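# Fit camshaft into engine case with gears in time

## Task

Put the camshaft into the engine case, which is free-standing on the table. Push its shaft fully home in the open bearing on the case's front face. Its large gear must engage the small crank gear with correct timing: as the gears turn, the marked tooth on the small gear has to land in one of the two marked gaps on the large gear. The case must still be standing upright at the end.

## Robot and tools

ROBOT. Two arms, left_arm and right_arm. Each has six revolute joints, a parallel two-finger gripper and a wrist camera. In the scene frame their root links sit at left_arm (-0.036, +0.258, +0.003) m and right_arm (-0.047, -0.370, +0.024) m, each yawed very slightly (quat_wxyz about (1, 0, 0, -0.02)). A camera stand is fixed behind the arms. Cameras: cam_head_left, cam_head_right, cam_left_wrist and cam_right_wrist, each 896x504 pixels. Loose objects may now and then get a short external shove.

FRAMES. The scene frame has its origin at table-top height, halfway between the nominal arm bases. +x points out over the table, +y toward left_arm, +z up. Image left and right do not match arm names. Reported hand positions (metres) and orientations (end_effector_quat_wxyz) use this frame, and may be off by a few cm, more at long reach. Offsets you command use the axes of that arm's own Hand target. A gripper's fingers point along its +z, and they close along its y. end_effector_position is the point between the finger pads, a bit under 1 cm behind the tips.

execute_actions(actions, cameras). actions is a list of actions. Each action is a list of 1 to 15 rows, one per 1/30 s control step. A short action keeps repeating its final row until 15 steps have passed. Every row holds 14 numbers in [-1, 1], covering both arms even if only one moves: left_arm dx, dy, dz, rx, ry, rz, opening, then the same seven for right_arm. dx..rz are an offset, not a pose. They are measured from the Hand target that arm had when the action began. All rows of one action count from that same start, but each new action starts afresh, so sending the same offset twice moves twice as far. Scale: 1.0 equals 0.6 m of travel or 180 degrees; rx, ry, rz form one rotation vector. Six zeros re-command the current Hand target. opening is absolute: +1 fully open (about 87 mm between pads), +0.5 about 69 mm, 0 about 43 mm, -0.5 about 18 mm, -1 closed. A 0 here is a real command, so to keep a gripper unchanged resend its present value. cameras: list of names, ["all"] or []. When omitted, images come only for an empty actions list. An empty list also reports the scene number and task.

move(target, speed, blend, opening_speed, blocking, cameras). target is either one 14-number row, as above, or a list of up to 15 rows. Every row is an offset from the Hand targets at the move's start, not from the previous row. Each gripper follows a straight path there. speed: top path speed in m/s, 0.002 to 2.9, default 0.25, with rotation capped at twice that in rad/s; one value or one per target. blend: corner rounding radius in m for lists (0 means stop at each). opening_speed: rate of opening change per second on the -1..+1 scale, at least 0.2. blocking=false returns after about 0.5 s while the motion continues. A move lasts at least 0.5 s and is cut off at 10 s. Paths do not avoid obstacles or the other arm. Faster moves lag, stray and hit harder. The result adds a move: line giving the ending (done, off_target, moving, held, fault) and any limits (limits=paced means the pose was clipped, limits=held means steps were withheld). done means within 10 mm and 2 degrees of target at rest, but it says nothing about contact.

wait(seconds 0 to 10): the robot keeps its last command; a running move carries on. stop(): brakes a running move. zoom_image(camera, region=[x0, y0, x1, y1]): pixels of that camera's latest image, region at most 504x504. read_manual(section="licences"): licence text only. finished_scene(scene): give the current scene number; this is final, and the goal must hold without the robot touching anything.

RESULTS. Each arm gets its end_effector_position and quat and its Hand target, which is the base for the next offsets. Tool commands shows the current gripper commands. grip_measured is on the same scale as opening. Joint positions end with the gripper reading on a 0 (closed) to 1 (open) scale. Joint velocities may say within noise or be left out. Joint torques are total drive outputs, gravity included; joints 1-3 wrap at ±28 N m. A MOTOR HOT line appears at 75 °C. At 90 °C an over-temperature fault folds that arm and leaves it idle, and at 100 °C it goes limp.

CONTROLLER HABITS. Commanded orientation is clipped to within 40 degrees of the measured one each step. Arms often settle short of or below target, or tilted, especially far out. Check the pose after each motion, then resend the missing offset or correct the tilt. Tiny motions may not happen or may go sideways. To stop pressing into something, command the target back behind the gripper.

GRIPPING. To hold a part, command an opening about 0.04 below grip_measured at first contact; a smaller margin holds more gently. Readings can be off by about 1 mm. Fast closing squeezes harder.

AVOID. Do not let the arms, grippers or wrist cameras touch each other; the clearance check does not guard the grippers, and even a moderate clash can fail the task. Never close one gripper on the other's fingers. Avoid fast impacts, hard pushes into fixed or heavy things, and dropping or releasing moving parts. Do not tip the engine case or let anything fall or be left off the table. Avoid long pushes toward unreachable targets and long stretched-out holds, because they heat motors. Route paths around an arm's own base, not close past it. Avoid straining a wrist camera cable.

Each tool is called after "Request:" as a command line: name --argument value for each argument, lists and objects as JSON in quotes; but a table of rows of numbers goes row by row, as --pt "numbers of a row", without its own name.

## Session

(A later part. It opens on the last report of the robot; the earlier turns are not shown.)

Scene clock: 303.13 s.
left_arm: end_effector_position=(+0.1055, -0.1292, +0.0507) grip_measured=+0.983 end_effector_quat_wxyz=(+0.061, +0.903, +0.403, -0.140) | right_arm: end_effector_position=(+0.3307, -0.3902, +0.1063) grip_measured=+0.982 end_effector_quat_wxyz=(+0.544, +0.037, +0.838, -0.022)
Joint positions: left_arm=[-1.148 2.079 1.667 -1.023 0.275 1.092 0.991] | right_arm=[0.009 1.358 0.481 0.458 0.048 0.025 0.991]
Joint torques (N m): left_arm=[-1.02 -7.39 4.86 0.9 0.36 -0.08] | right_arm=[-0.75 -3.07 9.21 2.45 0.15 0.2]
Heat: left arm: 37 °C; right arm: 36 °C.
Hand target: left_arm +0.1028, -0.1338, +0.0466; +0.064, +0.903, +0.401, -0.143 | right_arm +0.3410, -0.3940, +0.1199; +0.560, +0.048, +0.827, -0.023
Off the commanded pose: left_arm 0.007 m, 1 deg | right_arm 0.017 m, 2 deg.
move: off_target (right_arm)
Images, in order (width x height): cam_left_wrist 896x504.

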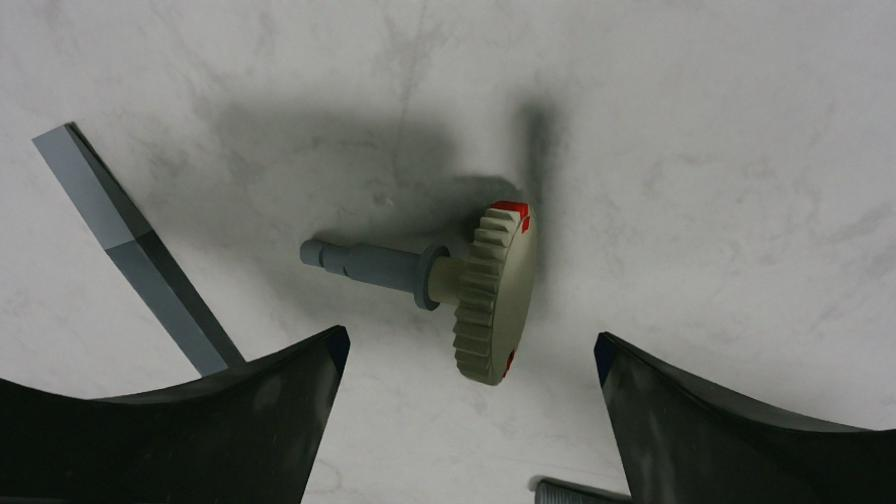

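Request:
move --target '[0,0,-0.018,0,0,0,1,0,0,0,0,0,0,1]' --speed 0.1 --cameras '["cam_left_wrist"]'

Scene clock: 312.33 s.
left_arm: end_effector_position=(+0.1054, -0.1290, +0.0507) grip_measured=+0.983 end_effector_quat_wxyz=(+0.060, +0.903, +0.403, -0.140) | right_arm: end_effector_position=(+0.3307, -0.3902, +0.1063) grip_measured=+0.982 end_effector_quat_wxyz=(+0.544, +0.037, +0.838, -0.022)
Joint positions: left_arm=[-1.148 2.079 1.667 -1.024 0.275 1.092 0.991] | right_arm=[0.009 1.358 0.481 0.458 0.048 0.025 0.991]
Joint torques (N m): left_arm=[-0.46 -8.35 6.74 0.55 0.37 0] | right_arm=[-0.73 -3.03 9.21 2.43 0.16 0.2]
Heat: left arm: 36 °C; right arm: 36 °C.
Hand target: left_arm +0.1050, -0.1314, +0.0569; +0.064, +0.903, +0.401, -0.143 | right_arm +0.3410, -0.3940, +0.1199; +0.560, +0.048, +0.827, -0.023
Off the commanded pose: left_arm 0.007 m, 1 deg | right_arm 0.017 m, 2 deg.
move: off_target (right_arm)
Images, in order (width x height): cam_left_wrist 896x504.

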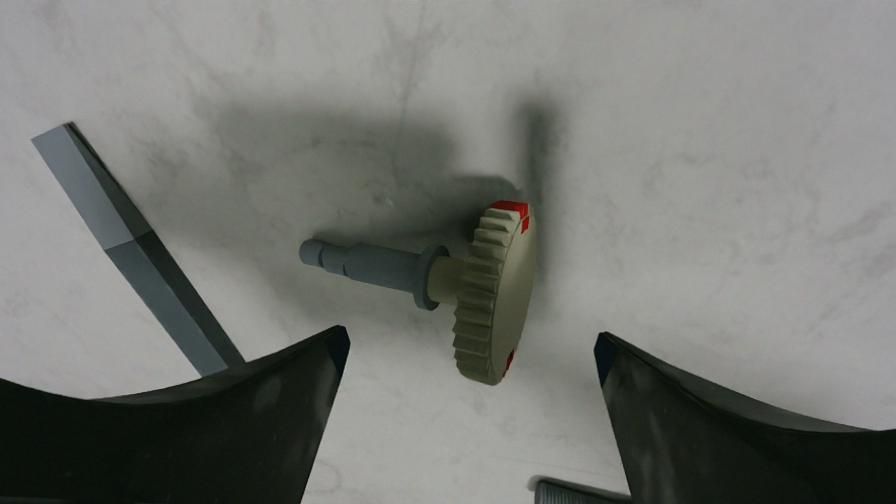

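Request:
move --target '[0,0,-0.012,0,0,0,1,0,0,0,0,0,0,1]' --speed 0.1

Scene clock: 316.73 s.
left_arm: end_effector_position=(+0.1046, -0.1269, +0.0538) grip_measured=+0.983 end_effector_quat_wxyz=(+0.055, +0.903, +0.403, -0.139) | right_arm: end_effector_position=(+0.3307, -0.3902, +0.1063) grip_measured=+0.982 end_effector_quat_wxyz=(+0.544, +0.037, +0.838, -0.022)
Joint positions: left_arm=[-1.148 2.079 1.681 -1.048 0.275 1.092 0.991] | right_arm=[0.009 1.358 0.481 0.458 0.048 0.025 0.991]
Joint torques (N m): left_arm=[-0.09 -8.91 6.91 0.53 0.38 0.04] | right_arm=[-0.76 -3.08 9.24 2.41 0.14 0.21]
Heat: left arm: 36 °C; right arm: 36 °C.
Hand target: left_arm +0.1065, -0.1298, +0.0638; +0.064, +0.903, +0.401, -0.143 | right_arm +0.3410, -0.3940, +0.1199; +0.560, +0.048, +0.827, -0.023
Off the commanded pose: left_arm 0.010 m, 1 deg | right_arm 0.017 m, 2 deg.
move: off_target (right_arm)

Request:
move --target '[0,0,0,0,0,0,-0.35,0,0,0,0,0,0,1]' --opening_speed 0.8 --cameras '["cam_left_wrist"]'

Scene clock: 323.27 s.
left_arm: end_effector_position=(+0.1045, -0.1267, +0.0538) grip_measured=-0.350 end_effector_quat_wxyz=(+0.054, +0.903, +0.403, -0.139) | right_arm: end_effector_position=(+0.3307, -0.3902, +0.1063) grip_measured=+0.982 end_effector_quat_wxyz=(+0.544, +0.037, +0.838, -0.022)
Joint positions: left_arm=[-1.148 2.079 1.681 -1.049 0.275 1.092 0.325] | right_arm=[0.009 1.358 0.481 0.458 0.048 0.025 0.991]
Joint torques (N m): left_arm=[-0.08 -8.92 6.91 0.52 0.38 0.05] | right_arm=[-0.79 -3.08 9.21 2.42 0.15 0.21]
Heat: left arm: 36 °C; right arm: 36 °C.
Hand target: left_arm +0.1065, -0.1297, +0.0638; +0.064, +0.903, +0.401, -0.143 | right_arm +0.3410, -0.3940, +0.1199; +0.560, +0.048, +0.827, -0.023
Off the commanded pose: left_arm 0.011 m, 1 deg | right_arm 0.017 m, 2 deg.
move: off_target (left_arm, right_arm)
Images, in order (width x height): cam_left_wrist 896x504.

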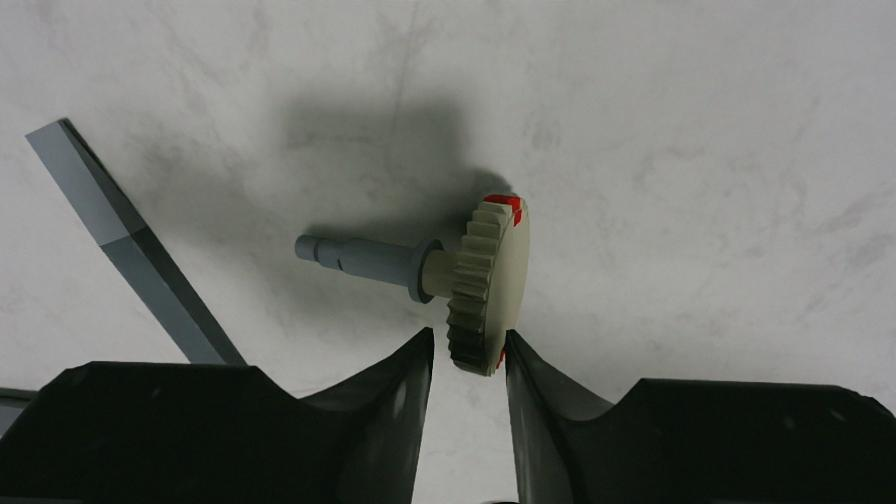

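Request:
move --target '[0,0,0,0,0,0,-0.8,0,0,0,0,0,0,1]' --opening_speed 0.3 --cameras '["cam_left_wrist"]'

Scene clock: 327.77 s.
left_arm: end_effector_position=(+0.1024, -0.1229, +0.0551) grip_measured=-0.617 end_effector_quat_wxyz=(+0.046, +0.902, +0.405, -0.141) | right_arm: end_effector_position=(+0.3307, -0.3902, +0.1063) grip_measured=+0.982 end_effector_quat_wxyz=(+0.544, +0.037, +0.838, -0.022)
Joint positions: left_arm=[-1.148 2.079 1.686 -1.073 0.278 1.092 0.191] | right_arm=[0.009 1.358 0.481 0.458 0.048 0.025 0.991]
Joint torques (N m): left_arm=[-0.08 -8.9 6.48 0.72 0.36 0.05] | right_arm=[-0.68 -3.03 9.25 2.42 0.16 0.19]
Heat: left arm: 36 °C; right arm: 36 °C.
Hand target: left_arm +0.1065, -0.1298, +0.0638; +0.064, +0.903, +0.401, -0.143 | right_arm +0.3410, -0.3940, +0.1199; +0.560, +0.048, +0.827, -0.023
Off the commanded pose: left_arm 0.012 m, 2 deg | right_arm 0.017 m, 2 deg.
move: off_target (left_arm, right_arm)
Images, in order (width x height): cam_left_wrist 896x504.

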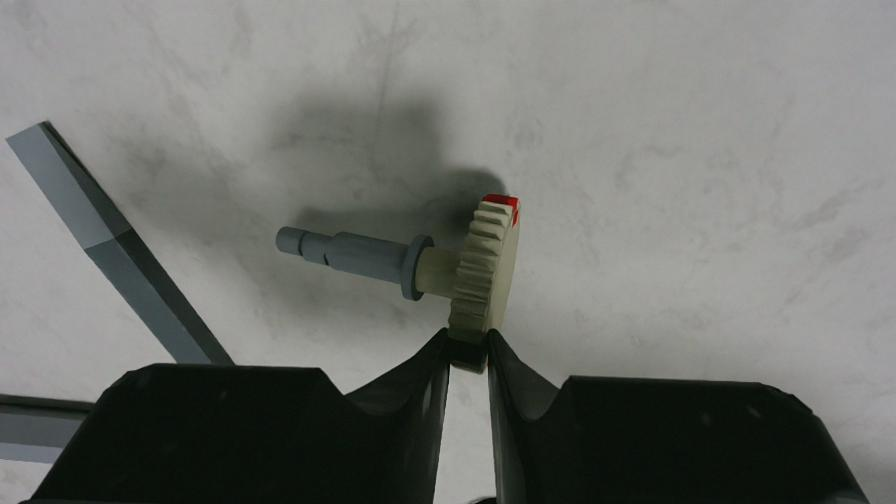

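Request:
move --target '[-0.036,0,-0.11,0,0,0,-0.8,0,0,0,0,0,0,1]' --speed 0.1 --cameras '["cam_left_wrist","cam_head_left","cam_head_right"]'

Request:
zoom_image --camera "cam_left_wrist" --region '[200, 100, 640, 420]'

Scene clock: 335.43 s.
left_arm: end_effector_position=(+0.1039, -0.1267, +0.1238) grip_measured=-0.653 end_effector_quat_wxyz=(+0.051, +0.903, +0.404, -0.141) | right_arm: end_effector_position=(+0.3307, -0.3902, +0.1063) grip_measured=+0.982 end_effector_quat_wxyz=(+0.544, +0.037, +0.838, -0.022)
Joint positions: left_arm=[-1.148 2.079 1.959 -1.333 0.278 1.092 0.173] | right_arm=[0.009 1.358 0.481 0.458 0.048 0.025 0.991]
Joint torques (N m): left_arm=[-0.1 -8.55 7.2 0.57 0.35 0.04] | right_arm=[-0.8 -3.1 9.25 2.42 0.14 0.2]
Heat: left arm: 36 °C; right arm: 36 °C.
Hand target: left_arm +0.1064, -0.1299, +0.1332; +0.064, +0.903, +0.401, -0.143 | right_arm +0.3410, -0.3940, +0.1199; +0.560, +0.048, +0.827, -0.023
Off the commanded pose: left_arm 0.010 m, 1 deg | right_arm 0.017 m, 2 deg.
move: off_target (right_arm)
Images, in order (width x height): cam_head_left 896x504, cam_head_right 896x504, cam_left_wrist 896x504.

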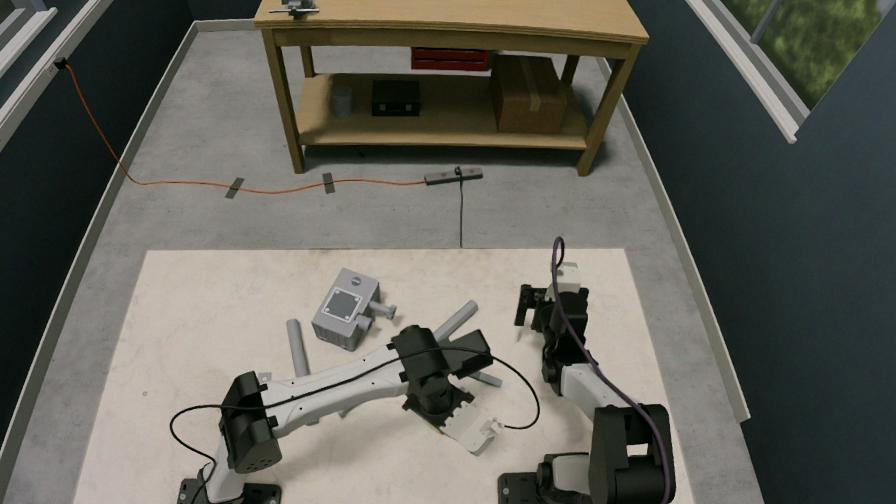

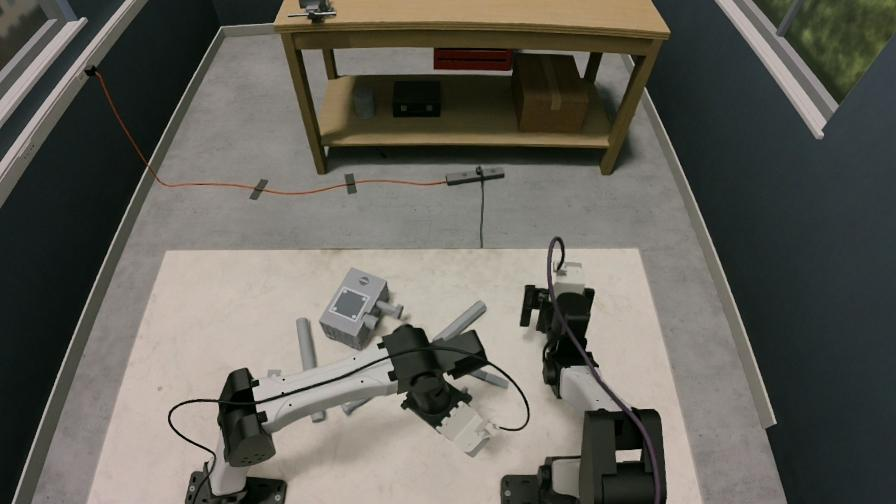

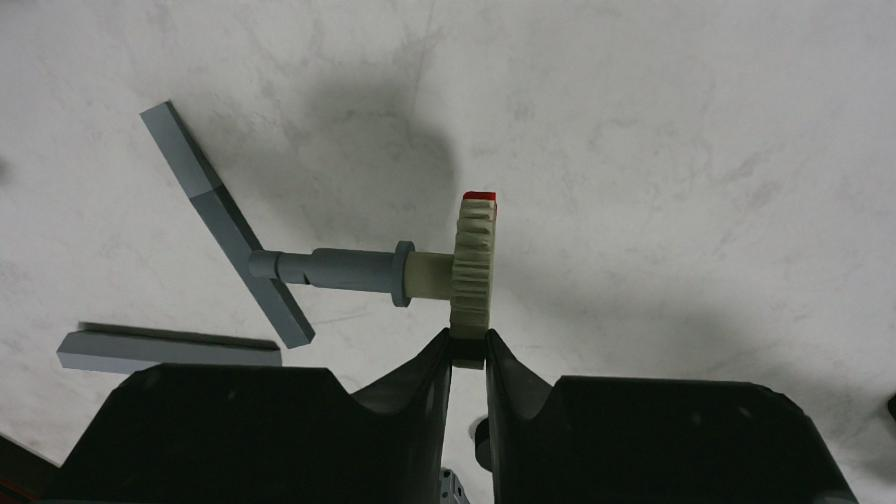

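Scaled by 1.145 from the camera's 896x504 image, which has a finer 1280x720 frame.

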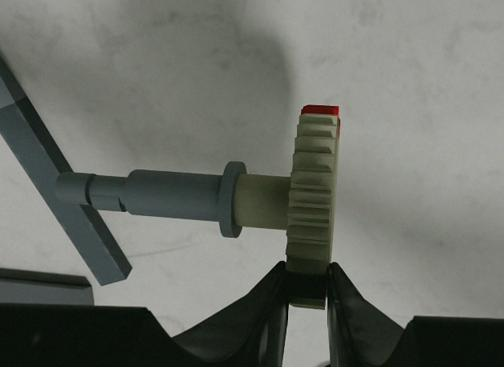

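Request:
move --target '[0.128,0.206,-0.024,-0.0955,0.068,-0.603,-0.8,0,0,0,0,0,0,1]' --speed 0.2 --cameras '["all"]'

Scene clock: 390.67 s.
left_arm: end_effector_position=(+0.2408, -0.1502, +0.1198) grip_measured=-0.653 end_effector_quat_wxyz=(+0.080, +0.188, +0.975, -0.087) | right_arm: end_effector_position=(+0.3307, -0.3902, +0.1063) grip_measured=+0.982 end_effector_quat_wxyz=(+0.544, +0.037, +0.838, -0.022)
Joint positions: left_arm=[-0.88 2.598 2.842 -1.578 0.022 -0.545 0.173] | right_arm=[0.009 1.358 0.481 0.458 0.048 0.025 0.991]
Joint torques (N m): left_arm=[0.02 -9.74 6.72 1.12 -0.04 -0.05] | right_arm=[-0.76 -3.06 9.24 2.42 0.14 0.19]
Heat: left arm: 36 °C; right arm: 36 °C.
Hand target: left_arm +0.2499, -0.1553, +0.1232; +0.000, +0.195, +0.981, +0.001 | right_arm +0.3410, -0.3940, +0.1199; +0.560, +0.048, +0.827, -0.023
Off the commanded pose: left_arm 0.011 m, 14 deg | right_arm 0.017 m, 2 deg.
elbow stopped short (left arm): the move would have taken joint 3 (elbow) straighter than the controller allows.
move: off_target (left_arm, right_arm)

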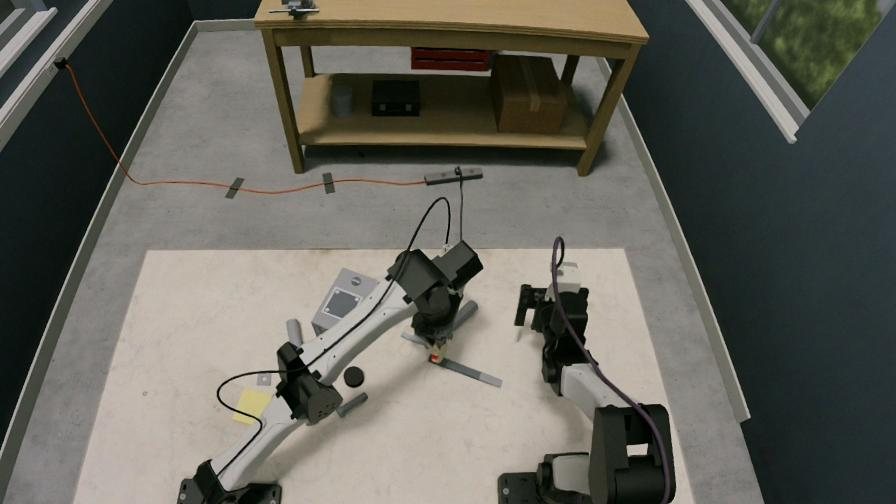

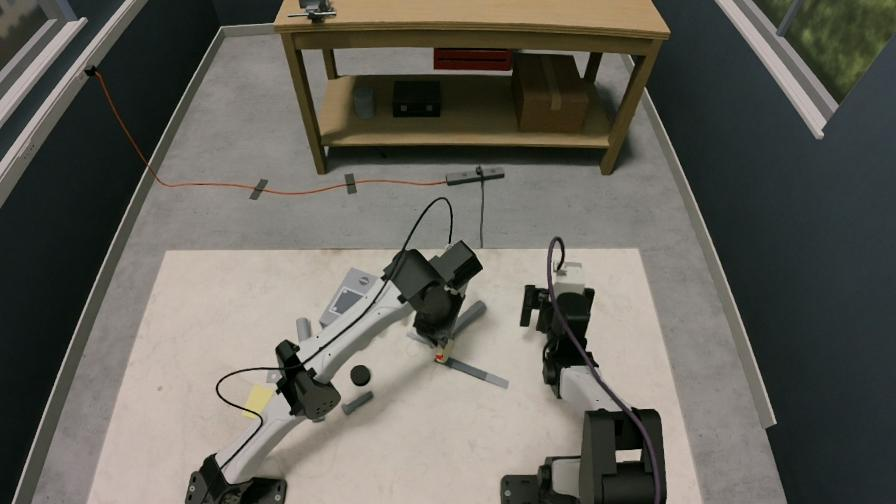

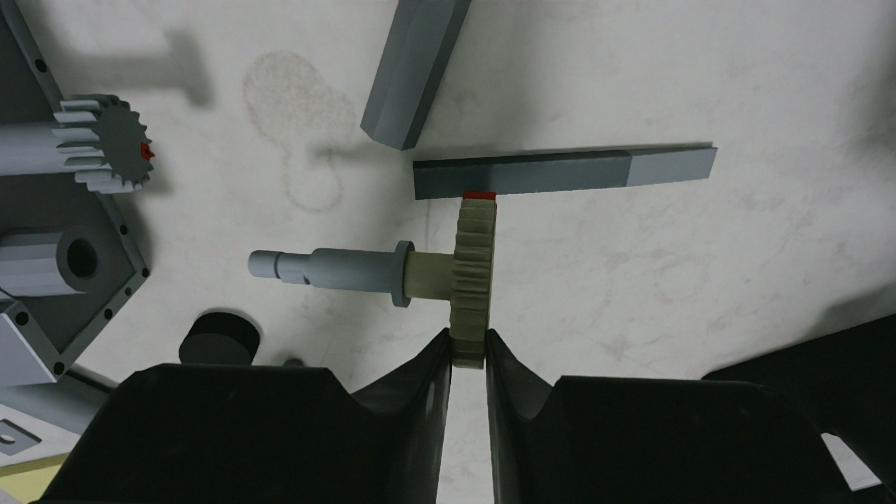

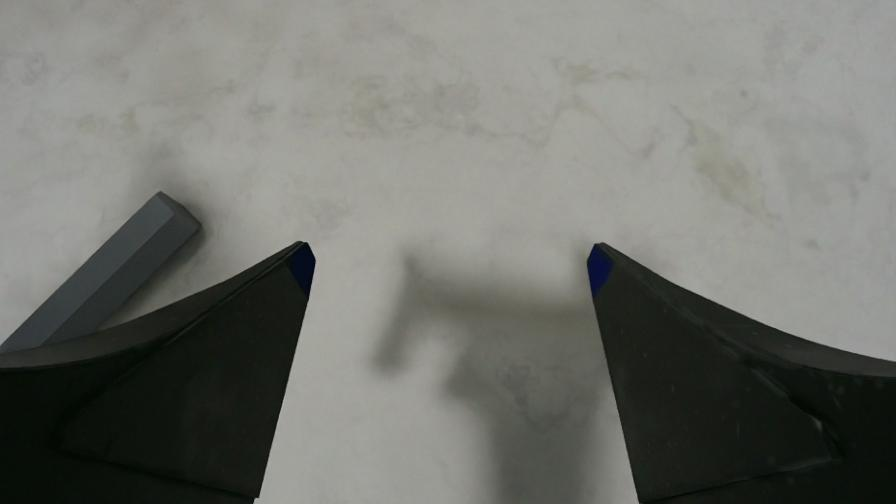

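Request:
move --target '[-0.001,0.085,0.047,0,0,0,-0.8,0,0,0,0,0,0,1]' --speed 0.12 --cameras '["cam_left_wrist","cam_head_left"]'

Scene clock: 412.87 s.
left_arm: end_effector_position=(+0.2673, -0.1129, +0.0919) grip_measured=-0.653 end_effector_quat_wxyz=(+0.049, +0.189, +0.980, -0.049) | right_arm: end_effector_position=(+0.3307, -0.3902, +0.1063) grip_measured=+0.982 end_effector_quat_wxyz=(+0.544, +0.037, +0.838, -0.022)
Joint positions: left_arm=[-0.796 2.614 2.758 -1.578 0.019 -0.46 0.173] | right_arm=[0.009 1.358 0.481 0.458 0.048 0.025 0.991]
Joint torques (N m): left_arm=[-0.02 -10.99 4.71 0.65 -0.07 0.05] | right_arm=[-0.77 -3.04 9.26 2.42 0.14 0.2]
Heat: left arm: 38 °C; right arm: 36 °C.
Hand target: left_arm +0.2700, -0.1084, +0.0951; +0.000, +0.195, +0.981, +0.000 | right_arm +0.3410, -0.3940, +0.1199; +0.560, +0.048, +0.827, -0.023
Off the commanded pose: left_arm 0.006 m, 8 deg | right_arm 0.017 m, 2 deg.
elbow stopped short (left arm): the move would have taken joint 3 (elbow) straighter than the controller allows.
joint sent to its limit (left arm) — joint 4 (wrist pitch), lower limit. The joint targets are off in orientation, not in position.
move: off_target (left_arm, right_arm)
Images, in order (width x height): cam_head_left 896x504, cam_left_wrist 896x504.

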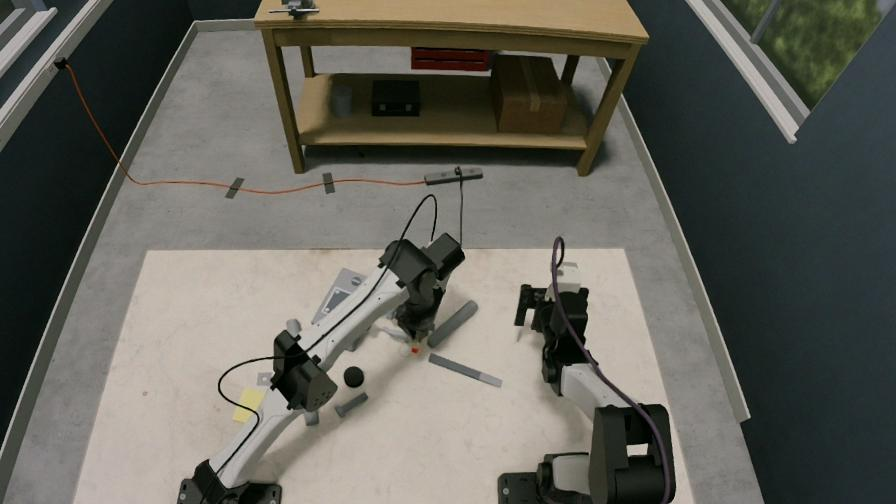

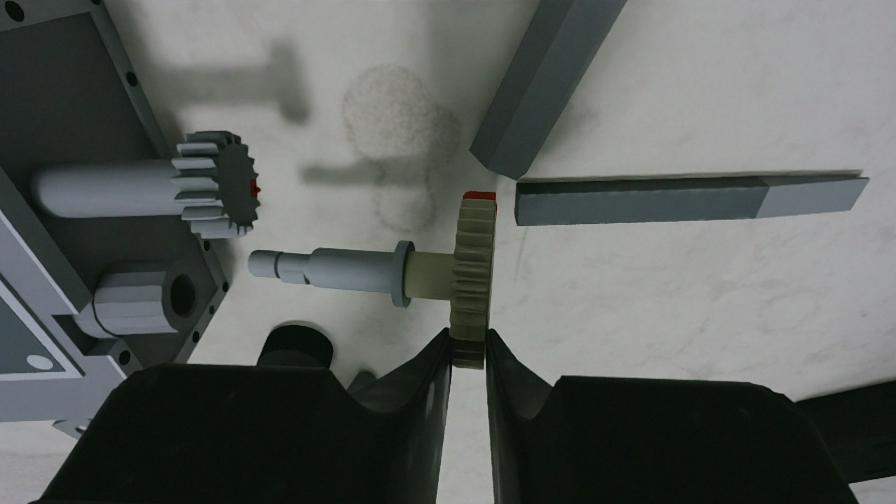

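Request:
move --target '[0,0,0,0,0,-0.024,-0.8,0.1435,0.278,-0.1895,-0.399,-0.101,-0.0815,1]' --speed 0.2 --cameras '["all"]'

Request:
zoom_image --camera "cam_right_wrist" --region '[300, 60, 620, 300]'

Scene clock: 450.70 s.
left_arm: end_effector_position=(+0.2658, -0.1139, +0.0901) grip_measured=-0.653 end_effector_quat_wxyz=(+0.045, +0.162, +0.985, -0.047) | right_arm: end_effector_position=(+0.2137, -0.2157, +0.0733) grip_measured=+0.982 end_effector_quat_wxyz=(+0.549, -0.372, +0.631, +0.402)
Joint positions: left_arm=[-0.796 2.614 2.75 -1.578 0.018 -0.516 0.173] | right_arm=[0.017 1.843 0.162 1.486 -1.181 -0.082 0.991]
Joint torques (N m): left_arm=[0.39 -11.32 4.57 0.64 -0.06 -0.07] | right_arm=[0.59 -3.14 3.92 2.78 -0.07 -0.13]
Heat: left arm: 40 °C; right arm: 37 °C.
Hand target: left_arm +0.2700, -0.1084, +0.0951; +0.000, +0.158, +0.987, +0.000 | right_arm +0.2217, -0.2131, +0.0850; +0.589, -0.390, +0.590, +0.390
Off the commanded pose: left_arm 0.009 m, 7 deg | right_arm 0.014 m, 7 deg.
joint sent to its limit (left arm) — joint 4 (wrist pitch), lower limit. The joint targets are off in orientation, not in position.
joint sent to its limit (right arm) — joint 4 (wrist pitch), upper limit. The joint targets still meet the commanded pose.
move: off_target (left_arm, right_arm)

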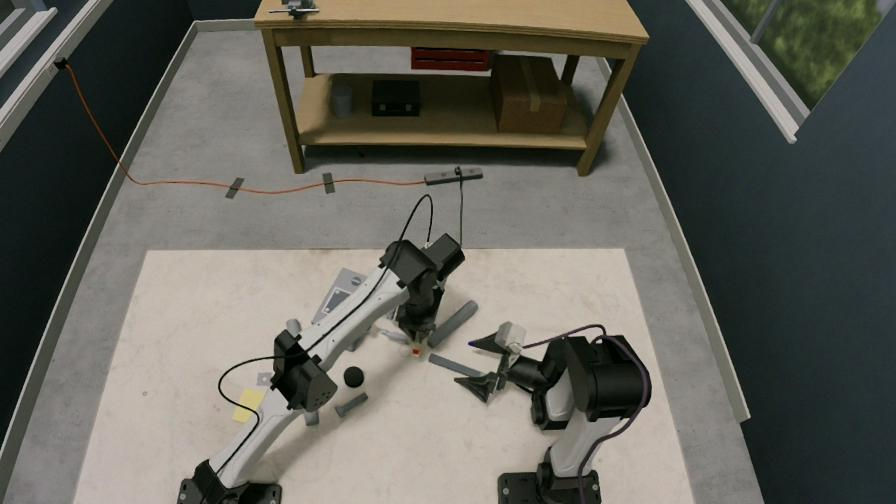

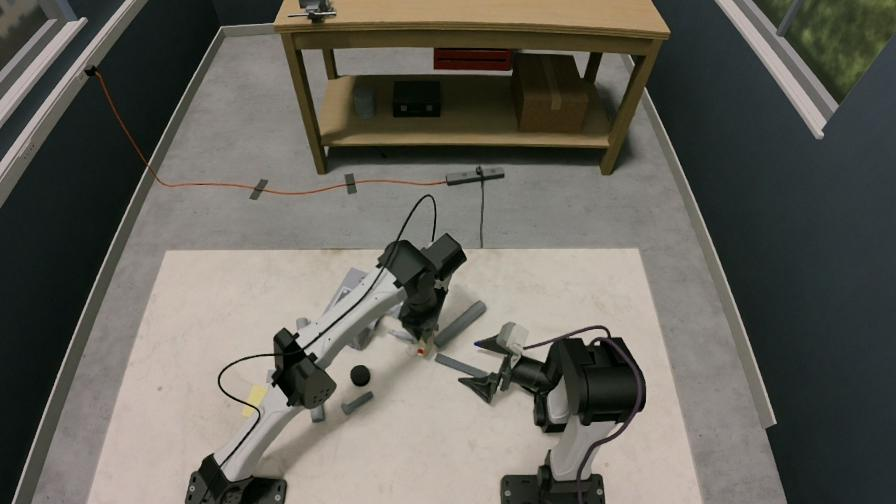

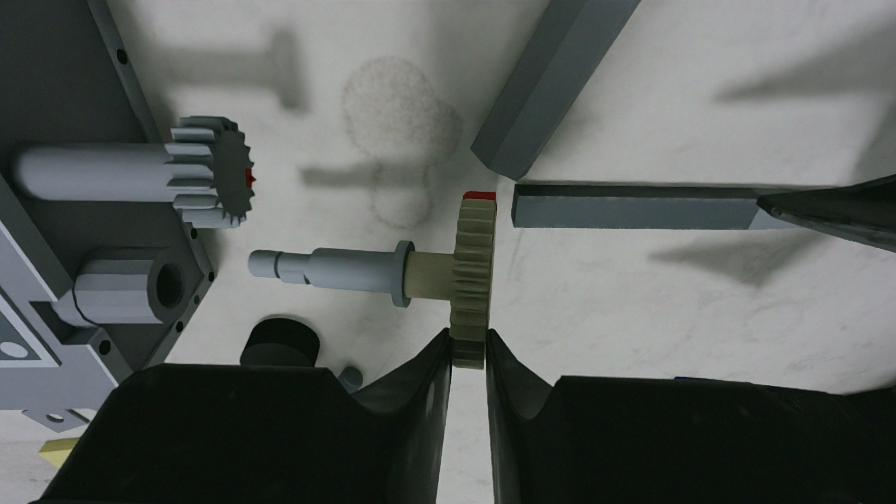

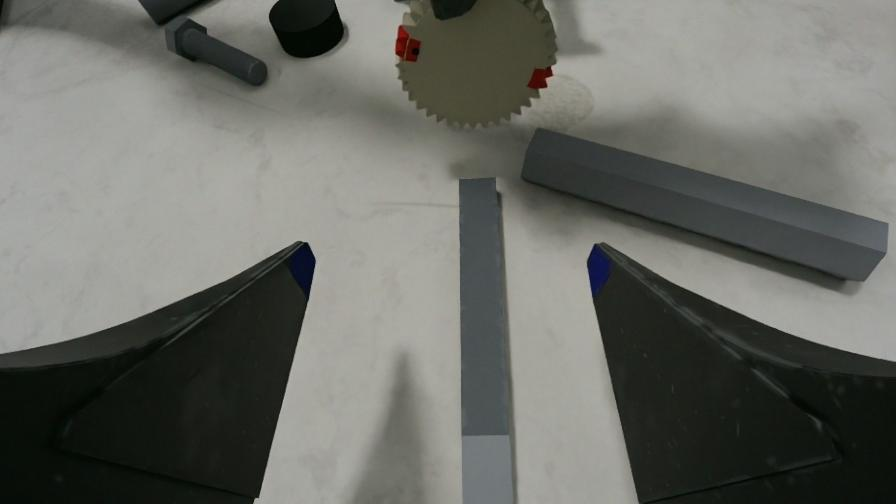

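Scaled by 1.575 from the camera's 896x504 image, which has a finer 1280x720 frame.

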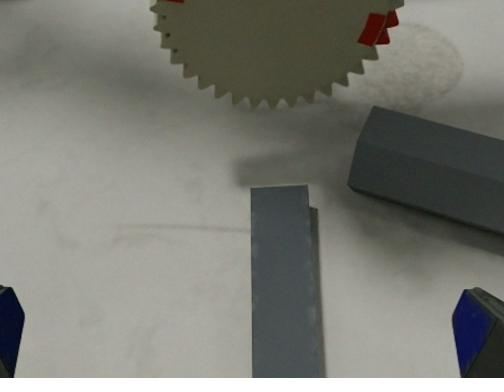

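Request:
move --target '[-0.009,0.009,0.01,0,-0.05,-0.0095,-0.8,0,0,0,0,0,0,1]' --speed 0.08 --cameras '["cam_left_wrist"]'

Request:
zoom_image --camera "cam_left_wrist" --region '[0, 60, 504, 380]'

Scene clock: 482.83 s.
left_arm: end_effector_position=(+0.2729, -0.1017, +0.0802) grip_measured=-0.653 end_effector_quat_wxyz=(+0.057, +0.146, +0.988, -0.005) | right_arm: end_effector_position=(+0.2136, -0.2157, +0.0733) grip_measured=+0.982 end_effector_quat_wxyz=(+0.549, -0.372, +0.631, +0.402)
Joint positions: left_arm=[-0.796 2.614 2.712 -1.575 -0.065 -0.544 0.173] | right_arm=[0.017 1.843 0.162 1.486 -1.182 -0.082 0.991]
Joint torques (N m): left_arm=[-0.73 -12.05 4.67 0.85 -0.14 -0.06] | right_arm=[0.5 -3.18 4.04 2.8 -0.08 -0.15]
Heat: left arm: 42 °C; right arm: 39 °C.
Hand target: left_arm +0.2769, -0.1050, +0.0891; +0.077, +0.143, +0.987, -0.012 | right_arm +0.2217, -0.2131, +0.0850; +0.589, -0.390, +0.590, +0.390
Off the commanded pose: left_arm 0.010 m, 2 deg | right_arm 0.014 m, 7 deg.
joint sent to its limit (right arm) — joint 4 (wrist pitch), upper limit. The joint targets still meet the commanded pose.
move: off_target (right_arm)
Images, in order (width x height): cam_left_wrist 896x504.

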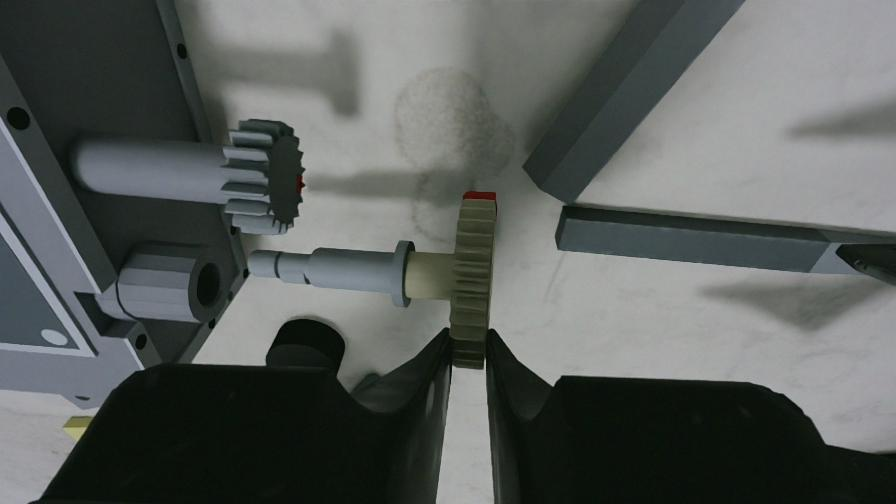

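Scaled by 1.000.

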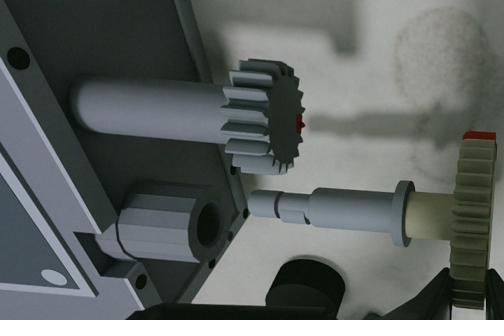

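Request:
zoom_image --camera "cam_left_wrist" --region '[90, 220, 290, 340]'

Request:
zoom_image --camera "cam_left_wrist" --region '[240, 180, 500, 380]'

Request:
zoom_image --camera "cam_right_wrist" --region '[300, 0, 640, 180]'

Scaled by 2.520 from the camera's 896x504 image, which has a finer 1280x720 frame.

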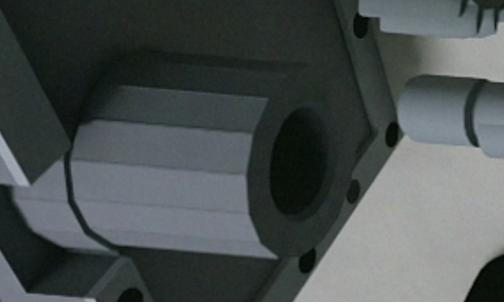

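Scaled by 1.938 from the camera's 896x504 image, which has a finer 1280x720 frame.

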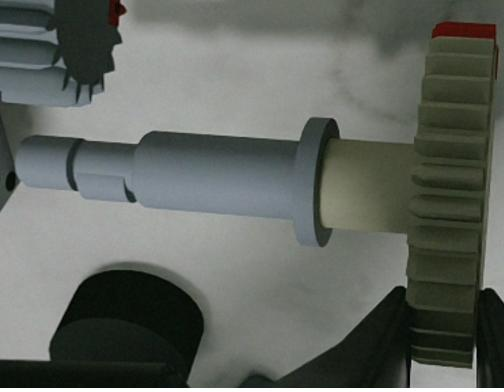

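This scene's latest camera images include none from cam_right_wrist. They are from: cam_left_wrist. cam_right_wrist's image comes with the result of a call that names it in "cameras".

Request:
move --target '[0,0,0,0,0,0,-0.8,0,0.093,0.083,0.2056,0,0,1]' --speed 0.12 --cameras '["all"]'

Scene clock: 529.70 s.
left_arm: end_effector_position=(+0.2732, -0.1019, +0.0802) grip_measured=-0.653 end_effector_quat_wxyz=(+0.058, +0.146, +0.988, -0.006) | right_arm: end_effector_position=(+0.1848, -0.1556, +0.0657) grip_measured=+0.982 end_effector_quat_wxyz=(+0.628, -0.213, +0.733, +0.149)
Joint positions: left_arm=[-0.796 2.614 2.712 -1.573 -0.065 -0.544 0.173] | right_arm=[1.044 1.695 0.021 1.485 0.479 0.038 0.991]
Joint torques (N m): left_arm=[-0.72 -12.15 4.49 0.83 -0.15 -0.07] | right_arm=[0.62 -2.32 4.31 3.14 0.26 0.17]
Heat: left arm: 45 °C; right arm: 40 °C.
Hand target: left_arm +0.2769, -0.1049, +0.0891; +0.077, +0.143, +0.987, -0.012 | right_arm +0.1899, -0.1455, +0.0850; +0.683, -0.183, +0.684, +0.182
Off the commanded pose: left_arm 0.010 m, 2 deg | right_arm 0.022 m, 10 deg.
joint sent to its limit (right arm) — joint 4 (wrist pitch), upper limit. The joint targets are off in orientation, not in position.
move: off_target (right_arm)

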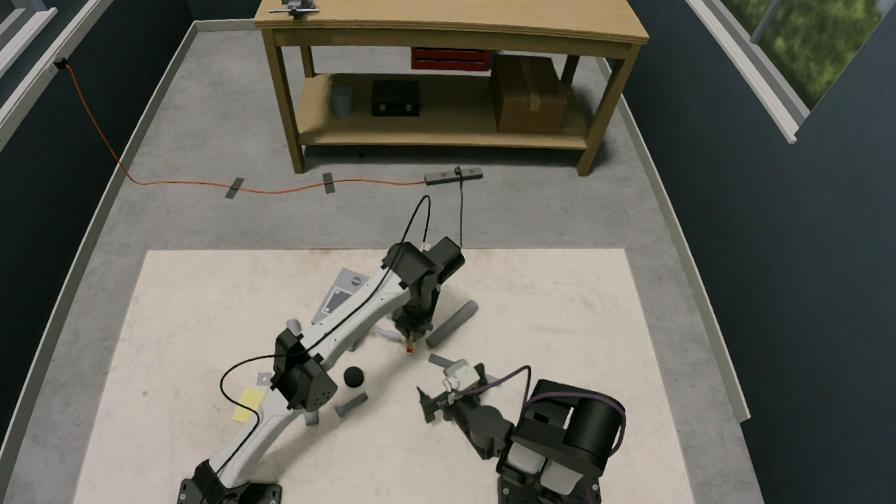

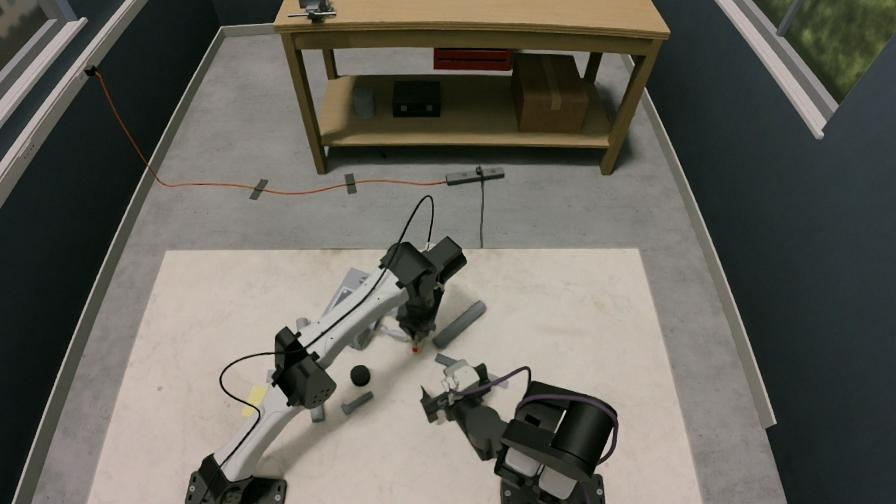

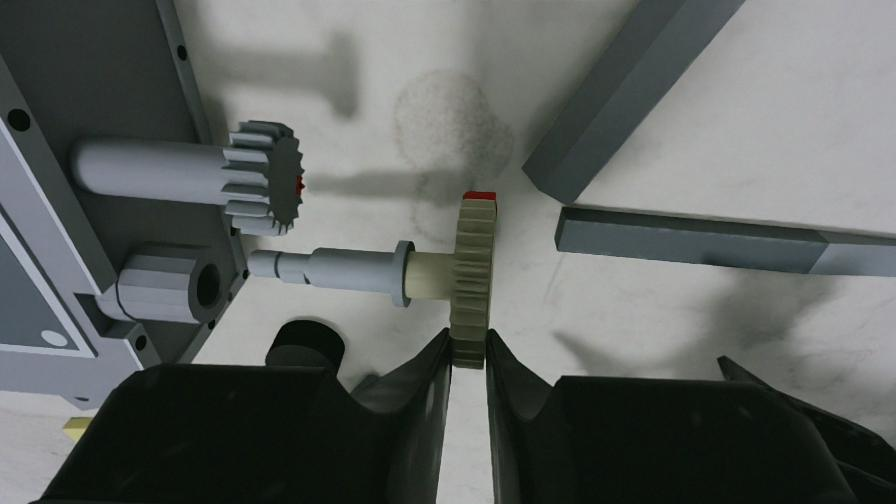

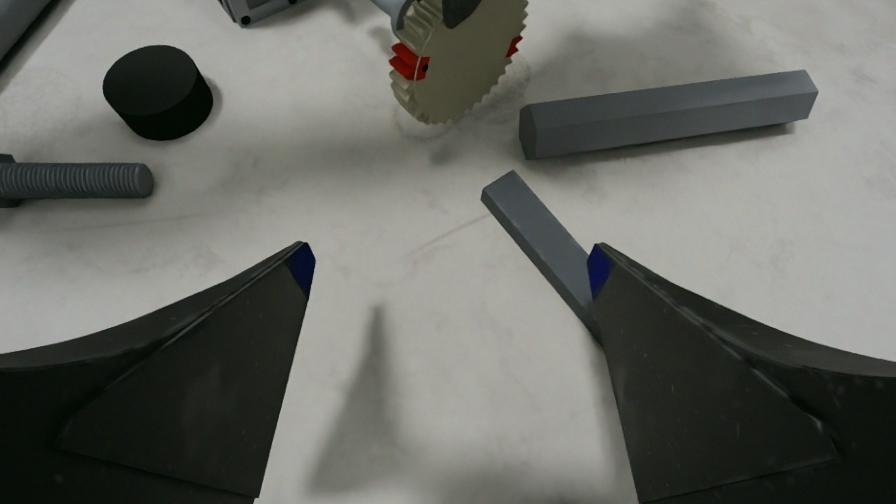

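Request:
move --pt "0 0 0 0 0 0 -0.8 0 0 0 0 0 0 -1" --pt "0 0 0 0 0 0 -0.8 0.05 0.075 0.105 -0.0556 0 0 -1" --speed 0.1 --cameras '["cam_right_wrist","cam_head_left"]'

Scene clock: 554.80 s.
left_arm: end_effector_position=(+0.2732, -0.1019, +0.0802) grip_measured=-0.653 end_effector_quat_wxyz=(+0.058, +0.146, +0.988, -0.006) | right_arm: end_effector_position=(+0.2125, -0.0822, +0.0360) grip_measured=-1.000 end_effector_quat_wxyz=(+0.596, -0.267, +0.729, +0.207)
Joint positions: left_arm=[-0.796 2.614 2.712 -1.573 -0.065 -0.544 0.173] | right_arm=[0.992 1.989 0.291 1.485 0.258 0.039 0]
Joint torques (N m): left_arm=[-0.73 -12.12 4.48 0.83 -0.15 -0.07] | right_arm=[-0.91 -4.21 4.25 3.18 0.11 -0.05]
Heat: left arm: 47 °C; right arm: 43 °C.
Hand target: left_arm +0.2769, -0.1049, +0.0891; +0.077, +0.143, +0.987, -0.012 | right_arm +0.2220, -0.0750, +0.0549; +0.664, -0.241, +0.665, +0.241
Off the commanded pose: left_arm 0.010 m, 2 deg | right_arm 0.022 m, 12 deg.
joint sent to its limit (right arm) — joint 4 (wrist pitch), upper limit. The joint targets are off in orientation, not in position.
move: off_target (right_arm)
Images, in order (width x height): cam_head_left 896x504, cam_right_wrist 896x504.

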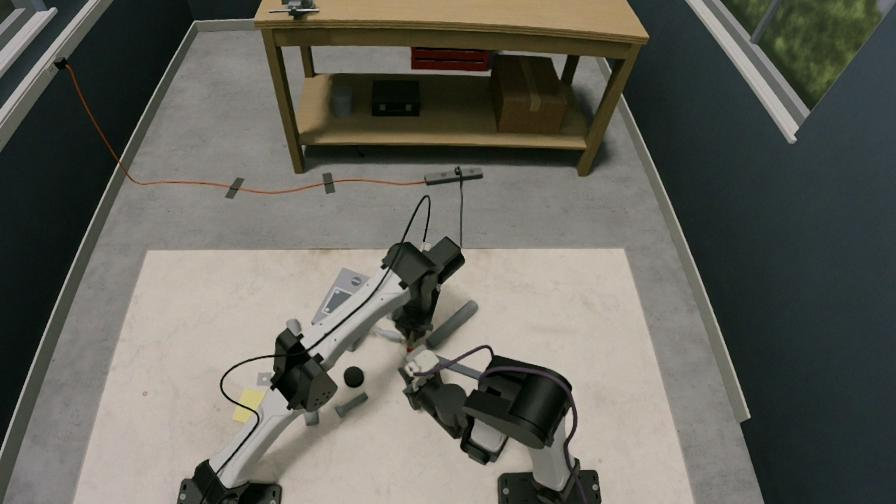

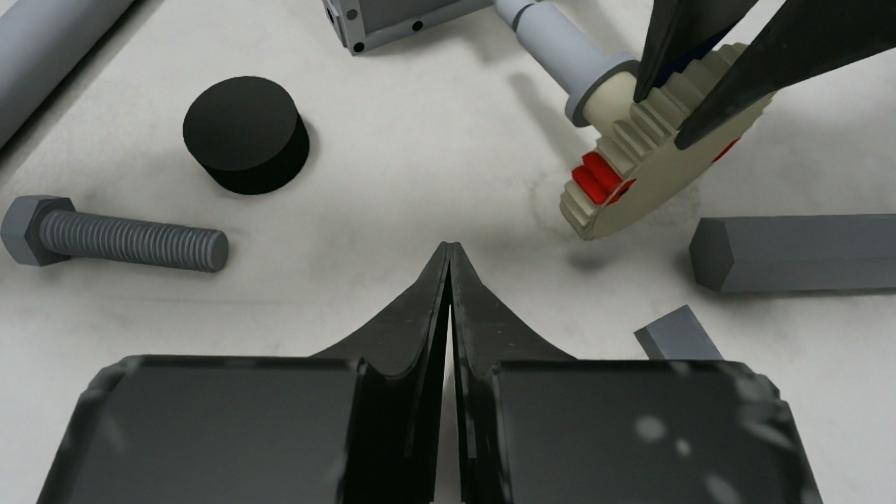

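Request:
move --target '[0.0083,0.001,-0.0115,0,0,0,-0.8,-0.05,-0.176,-0.148,-0.15,0,0,-1]' --speed 0.12 --cameras '["cam_left_wrist"]'

Scene clock: 591.43 s.
left_arm: end_effector_position=(+0.2686, -0.0970, +0.0720) grip_measured=-0.653 end_effector_quat_wxyz=(+0.046, +0.144, +0.989, +0.004) | right_arm: end_effector_position=(+0.2111, -0.2110, +0.0727) grip_measured=-1.000 end_effector_quat_wxyz=(+0.547, -0.380, +0.627, +0.404)
Joint positions: left_arm=[-0.796 2.589 2.627 -1.545 -0.065 -0.549 0.173] | right_arm=[0.036 1.846 0.162 1.486 -1.18 -0.091 0]
Joint torques (N m): left_arm=[-1.17 -14.45 4.7 0.76 -0.16 -0.07] | right_arm=[-0.85 -3.26 3.97 2.8 -0.07 -0.05]
Heat: left arm: 49 °C; right arm: 45 °C.
Hand target: left_arm +0.2713, -0.1027, +0.0952; +0.077, +0.143, +0.987, -0.012 | right_arm +0.2216, -0.2130, +0.0849; +0.589, -0.390, +0.590, +0.390
Off the commanded pose: left_arm 0.024 m, 4 deg | right_arm 0.016 m, 7 deg.
joint sent to its limit (right arm) — joint 4 (wrist pitch), upper limit. The joint targets still meet the commanded pose.
move: off_target (left_arm, right_arm)
Images, in order (width x height): cam_left_wrist 896x504.

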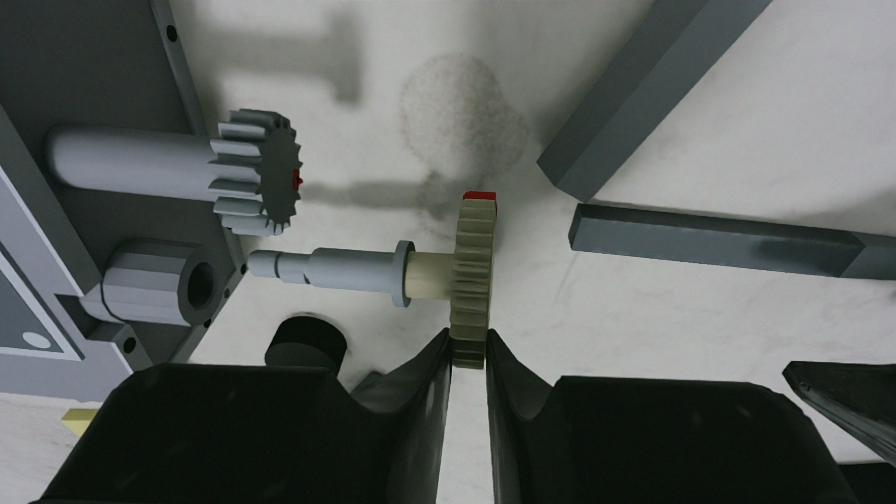

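Request:
move --target '[-0.006,0,-0.03,0,0,0,-0.8,0,0,0,0,0,0,-1]' --speed 0.08

Scene clock: 598.23 s.
left_arm: end_effector_position=(+0.2728, -0.1016, +0.0884) grip_measured=-0.653 end_effector_quat_wxyz=(+0.064, +0.143, +0.988, -0.010) | right_arm: end_effector_position=(+0.2110, -0.2109, +0.0727) grip_measured=-1.000 end_effector_quat_wxyz=(+0.547, -0.380, +0.627, +0.405)
Joint positions: left_arm=[-0.796 2.589 2.699 -1.57 -0.066 -0.55 0.173] | right_arm=[0.036 1.846 0.162 1.486 -1.181 -0.091 0]
Joint torques (N m): left_arm=[-1.06 -13.63 6.53 0.51 -0.14 -0.05] | right_arm=[-0.87 -3.3 4 2.78 -0.1 -0.06]
Heat: left arm: 53 °C; right arm: 44 °C.
Hand target: left_arm +0.2720, -0.1029, +0.1135; +0.077, +0.143, +0.987, -0.012 | right_arm +0.2216, -0.2130, +0.0849; +0.589, -0.390, +0.590, +0.390
Off the commanded pose: left_arm 0.025 m, 2 deg | right_arm 0.016 m, 7 deg.
joint sent to its limit (left arm) — joint 4 (wrist pitch), lower limit. The joint targets still meet the commanded pose.
joint sent to its limit (right arm) — joint 4 (wrist pitch), upper limit. The joint targets still meet the commanded pose.
move: off_target (left_arm, right_arm)

Request:
move --target '[0.0163,0.01,0.003,0,0,0,-0.8,0,0,0,0,0,0,-1]' --speed 0.08 --cameras '["cam_left_wrist"]'

Scene clock: 604.13 s.
left_arm: end_effector_position=(+0.2621, -0.0897, +0.0885) grip_measured=-0.653 end_effector_quat_wxyz=(+0.046, +0.143, +0.989, +0.004) | right_arm: end_effector_position=(+0.2110, -0.2109, +0.0727) grip_measured=-1.000 end_effector_quat_wxyz=(+0.547, -0.380, +0.627, +0.405)
Joint positions: left_arm=[-0.796 2.523 2.571 -1.552 -0.066 -0.55 0.173] | right_arm=[0.036 1.846 0.162 1.486 -1.181 -0.091 0]
Joint torques (N m): left_arm=[-1.07 -14.01 4.68 0.78 -0.15 -0.07] | right_arm=[-0.92 -3.28 3.93 2.78 -0.08 -0.06]
Heat: left arm: 54 °C; right arm: 44 °C.
Hand target: left_arm +0.2647, -0.0945, +0.1102; +0.077, +0.143, +0.987, -0.012 | right_arm +0.2216, -0.2130, +0.0849; +0.589, -0.390, +0.590, +0.390
Off the commanded pose: left_arm 0.022 m, 4 deg | right_arm 0.016 m, 7 deg.
joint sent to its limit (right arm) — joint 4 (wrist pitch), upper limit. The joint targets still meet the commanded pose.
move: off_target (left_arm, right_arm)
Images, in order (width x height): cam_left_wrist 896x504.

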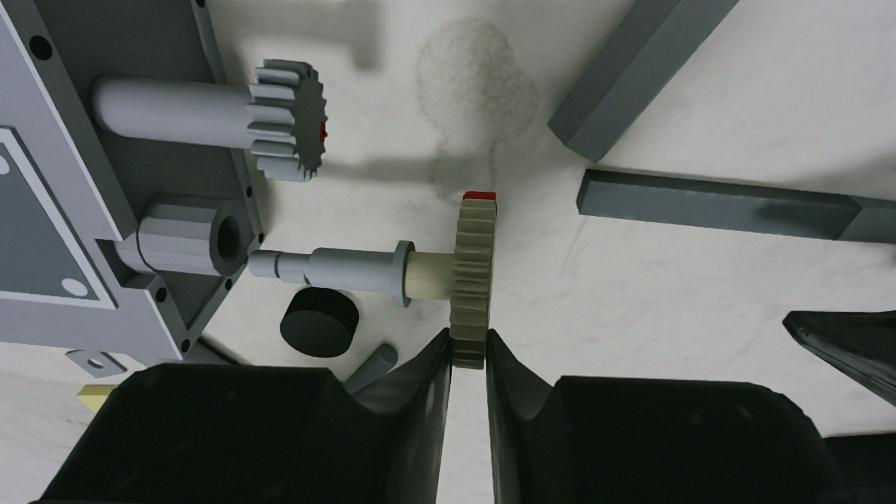

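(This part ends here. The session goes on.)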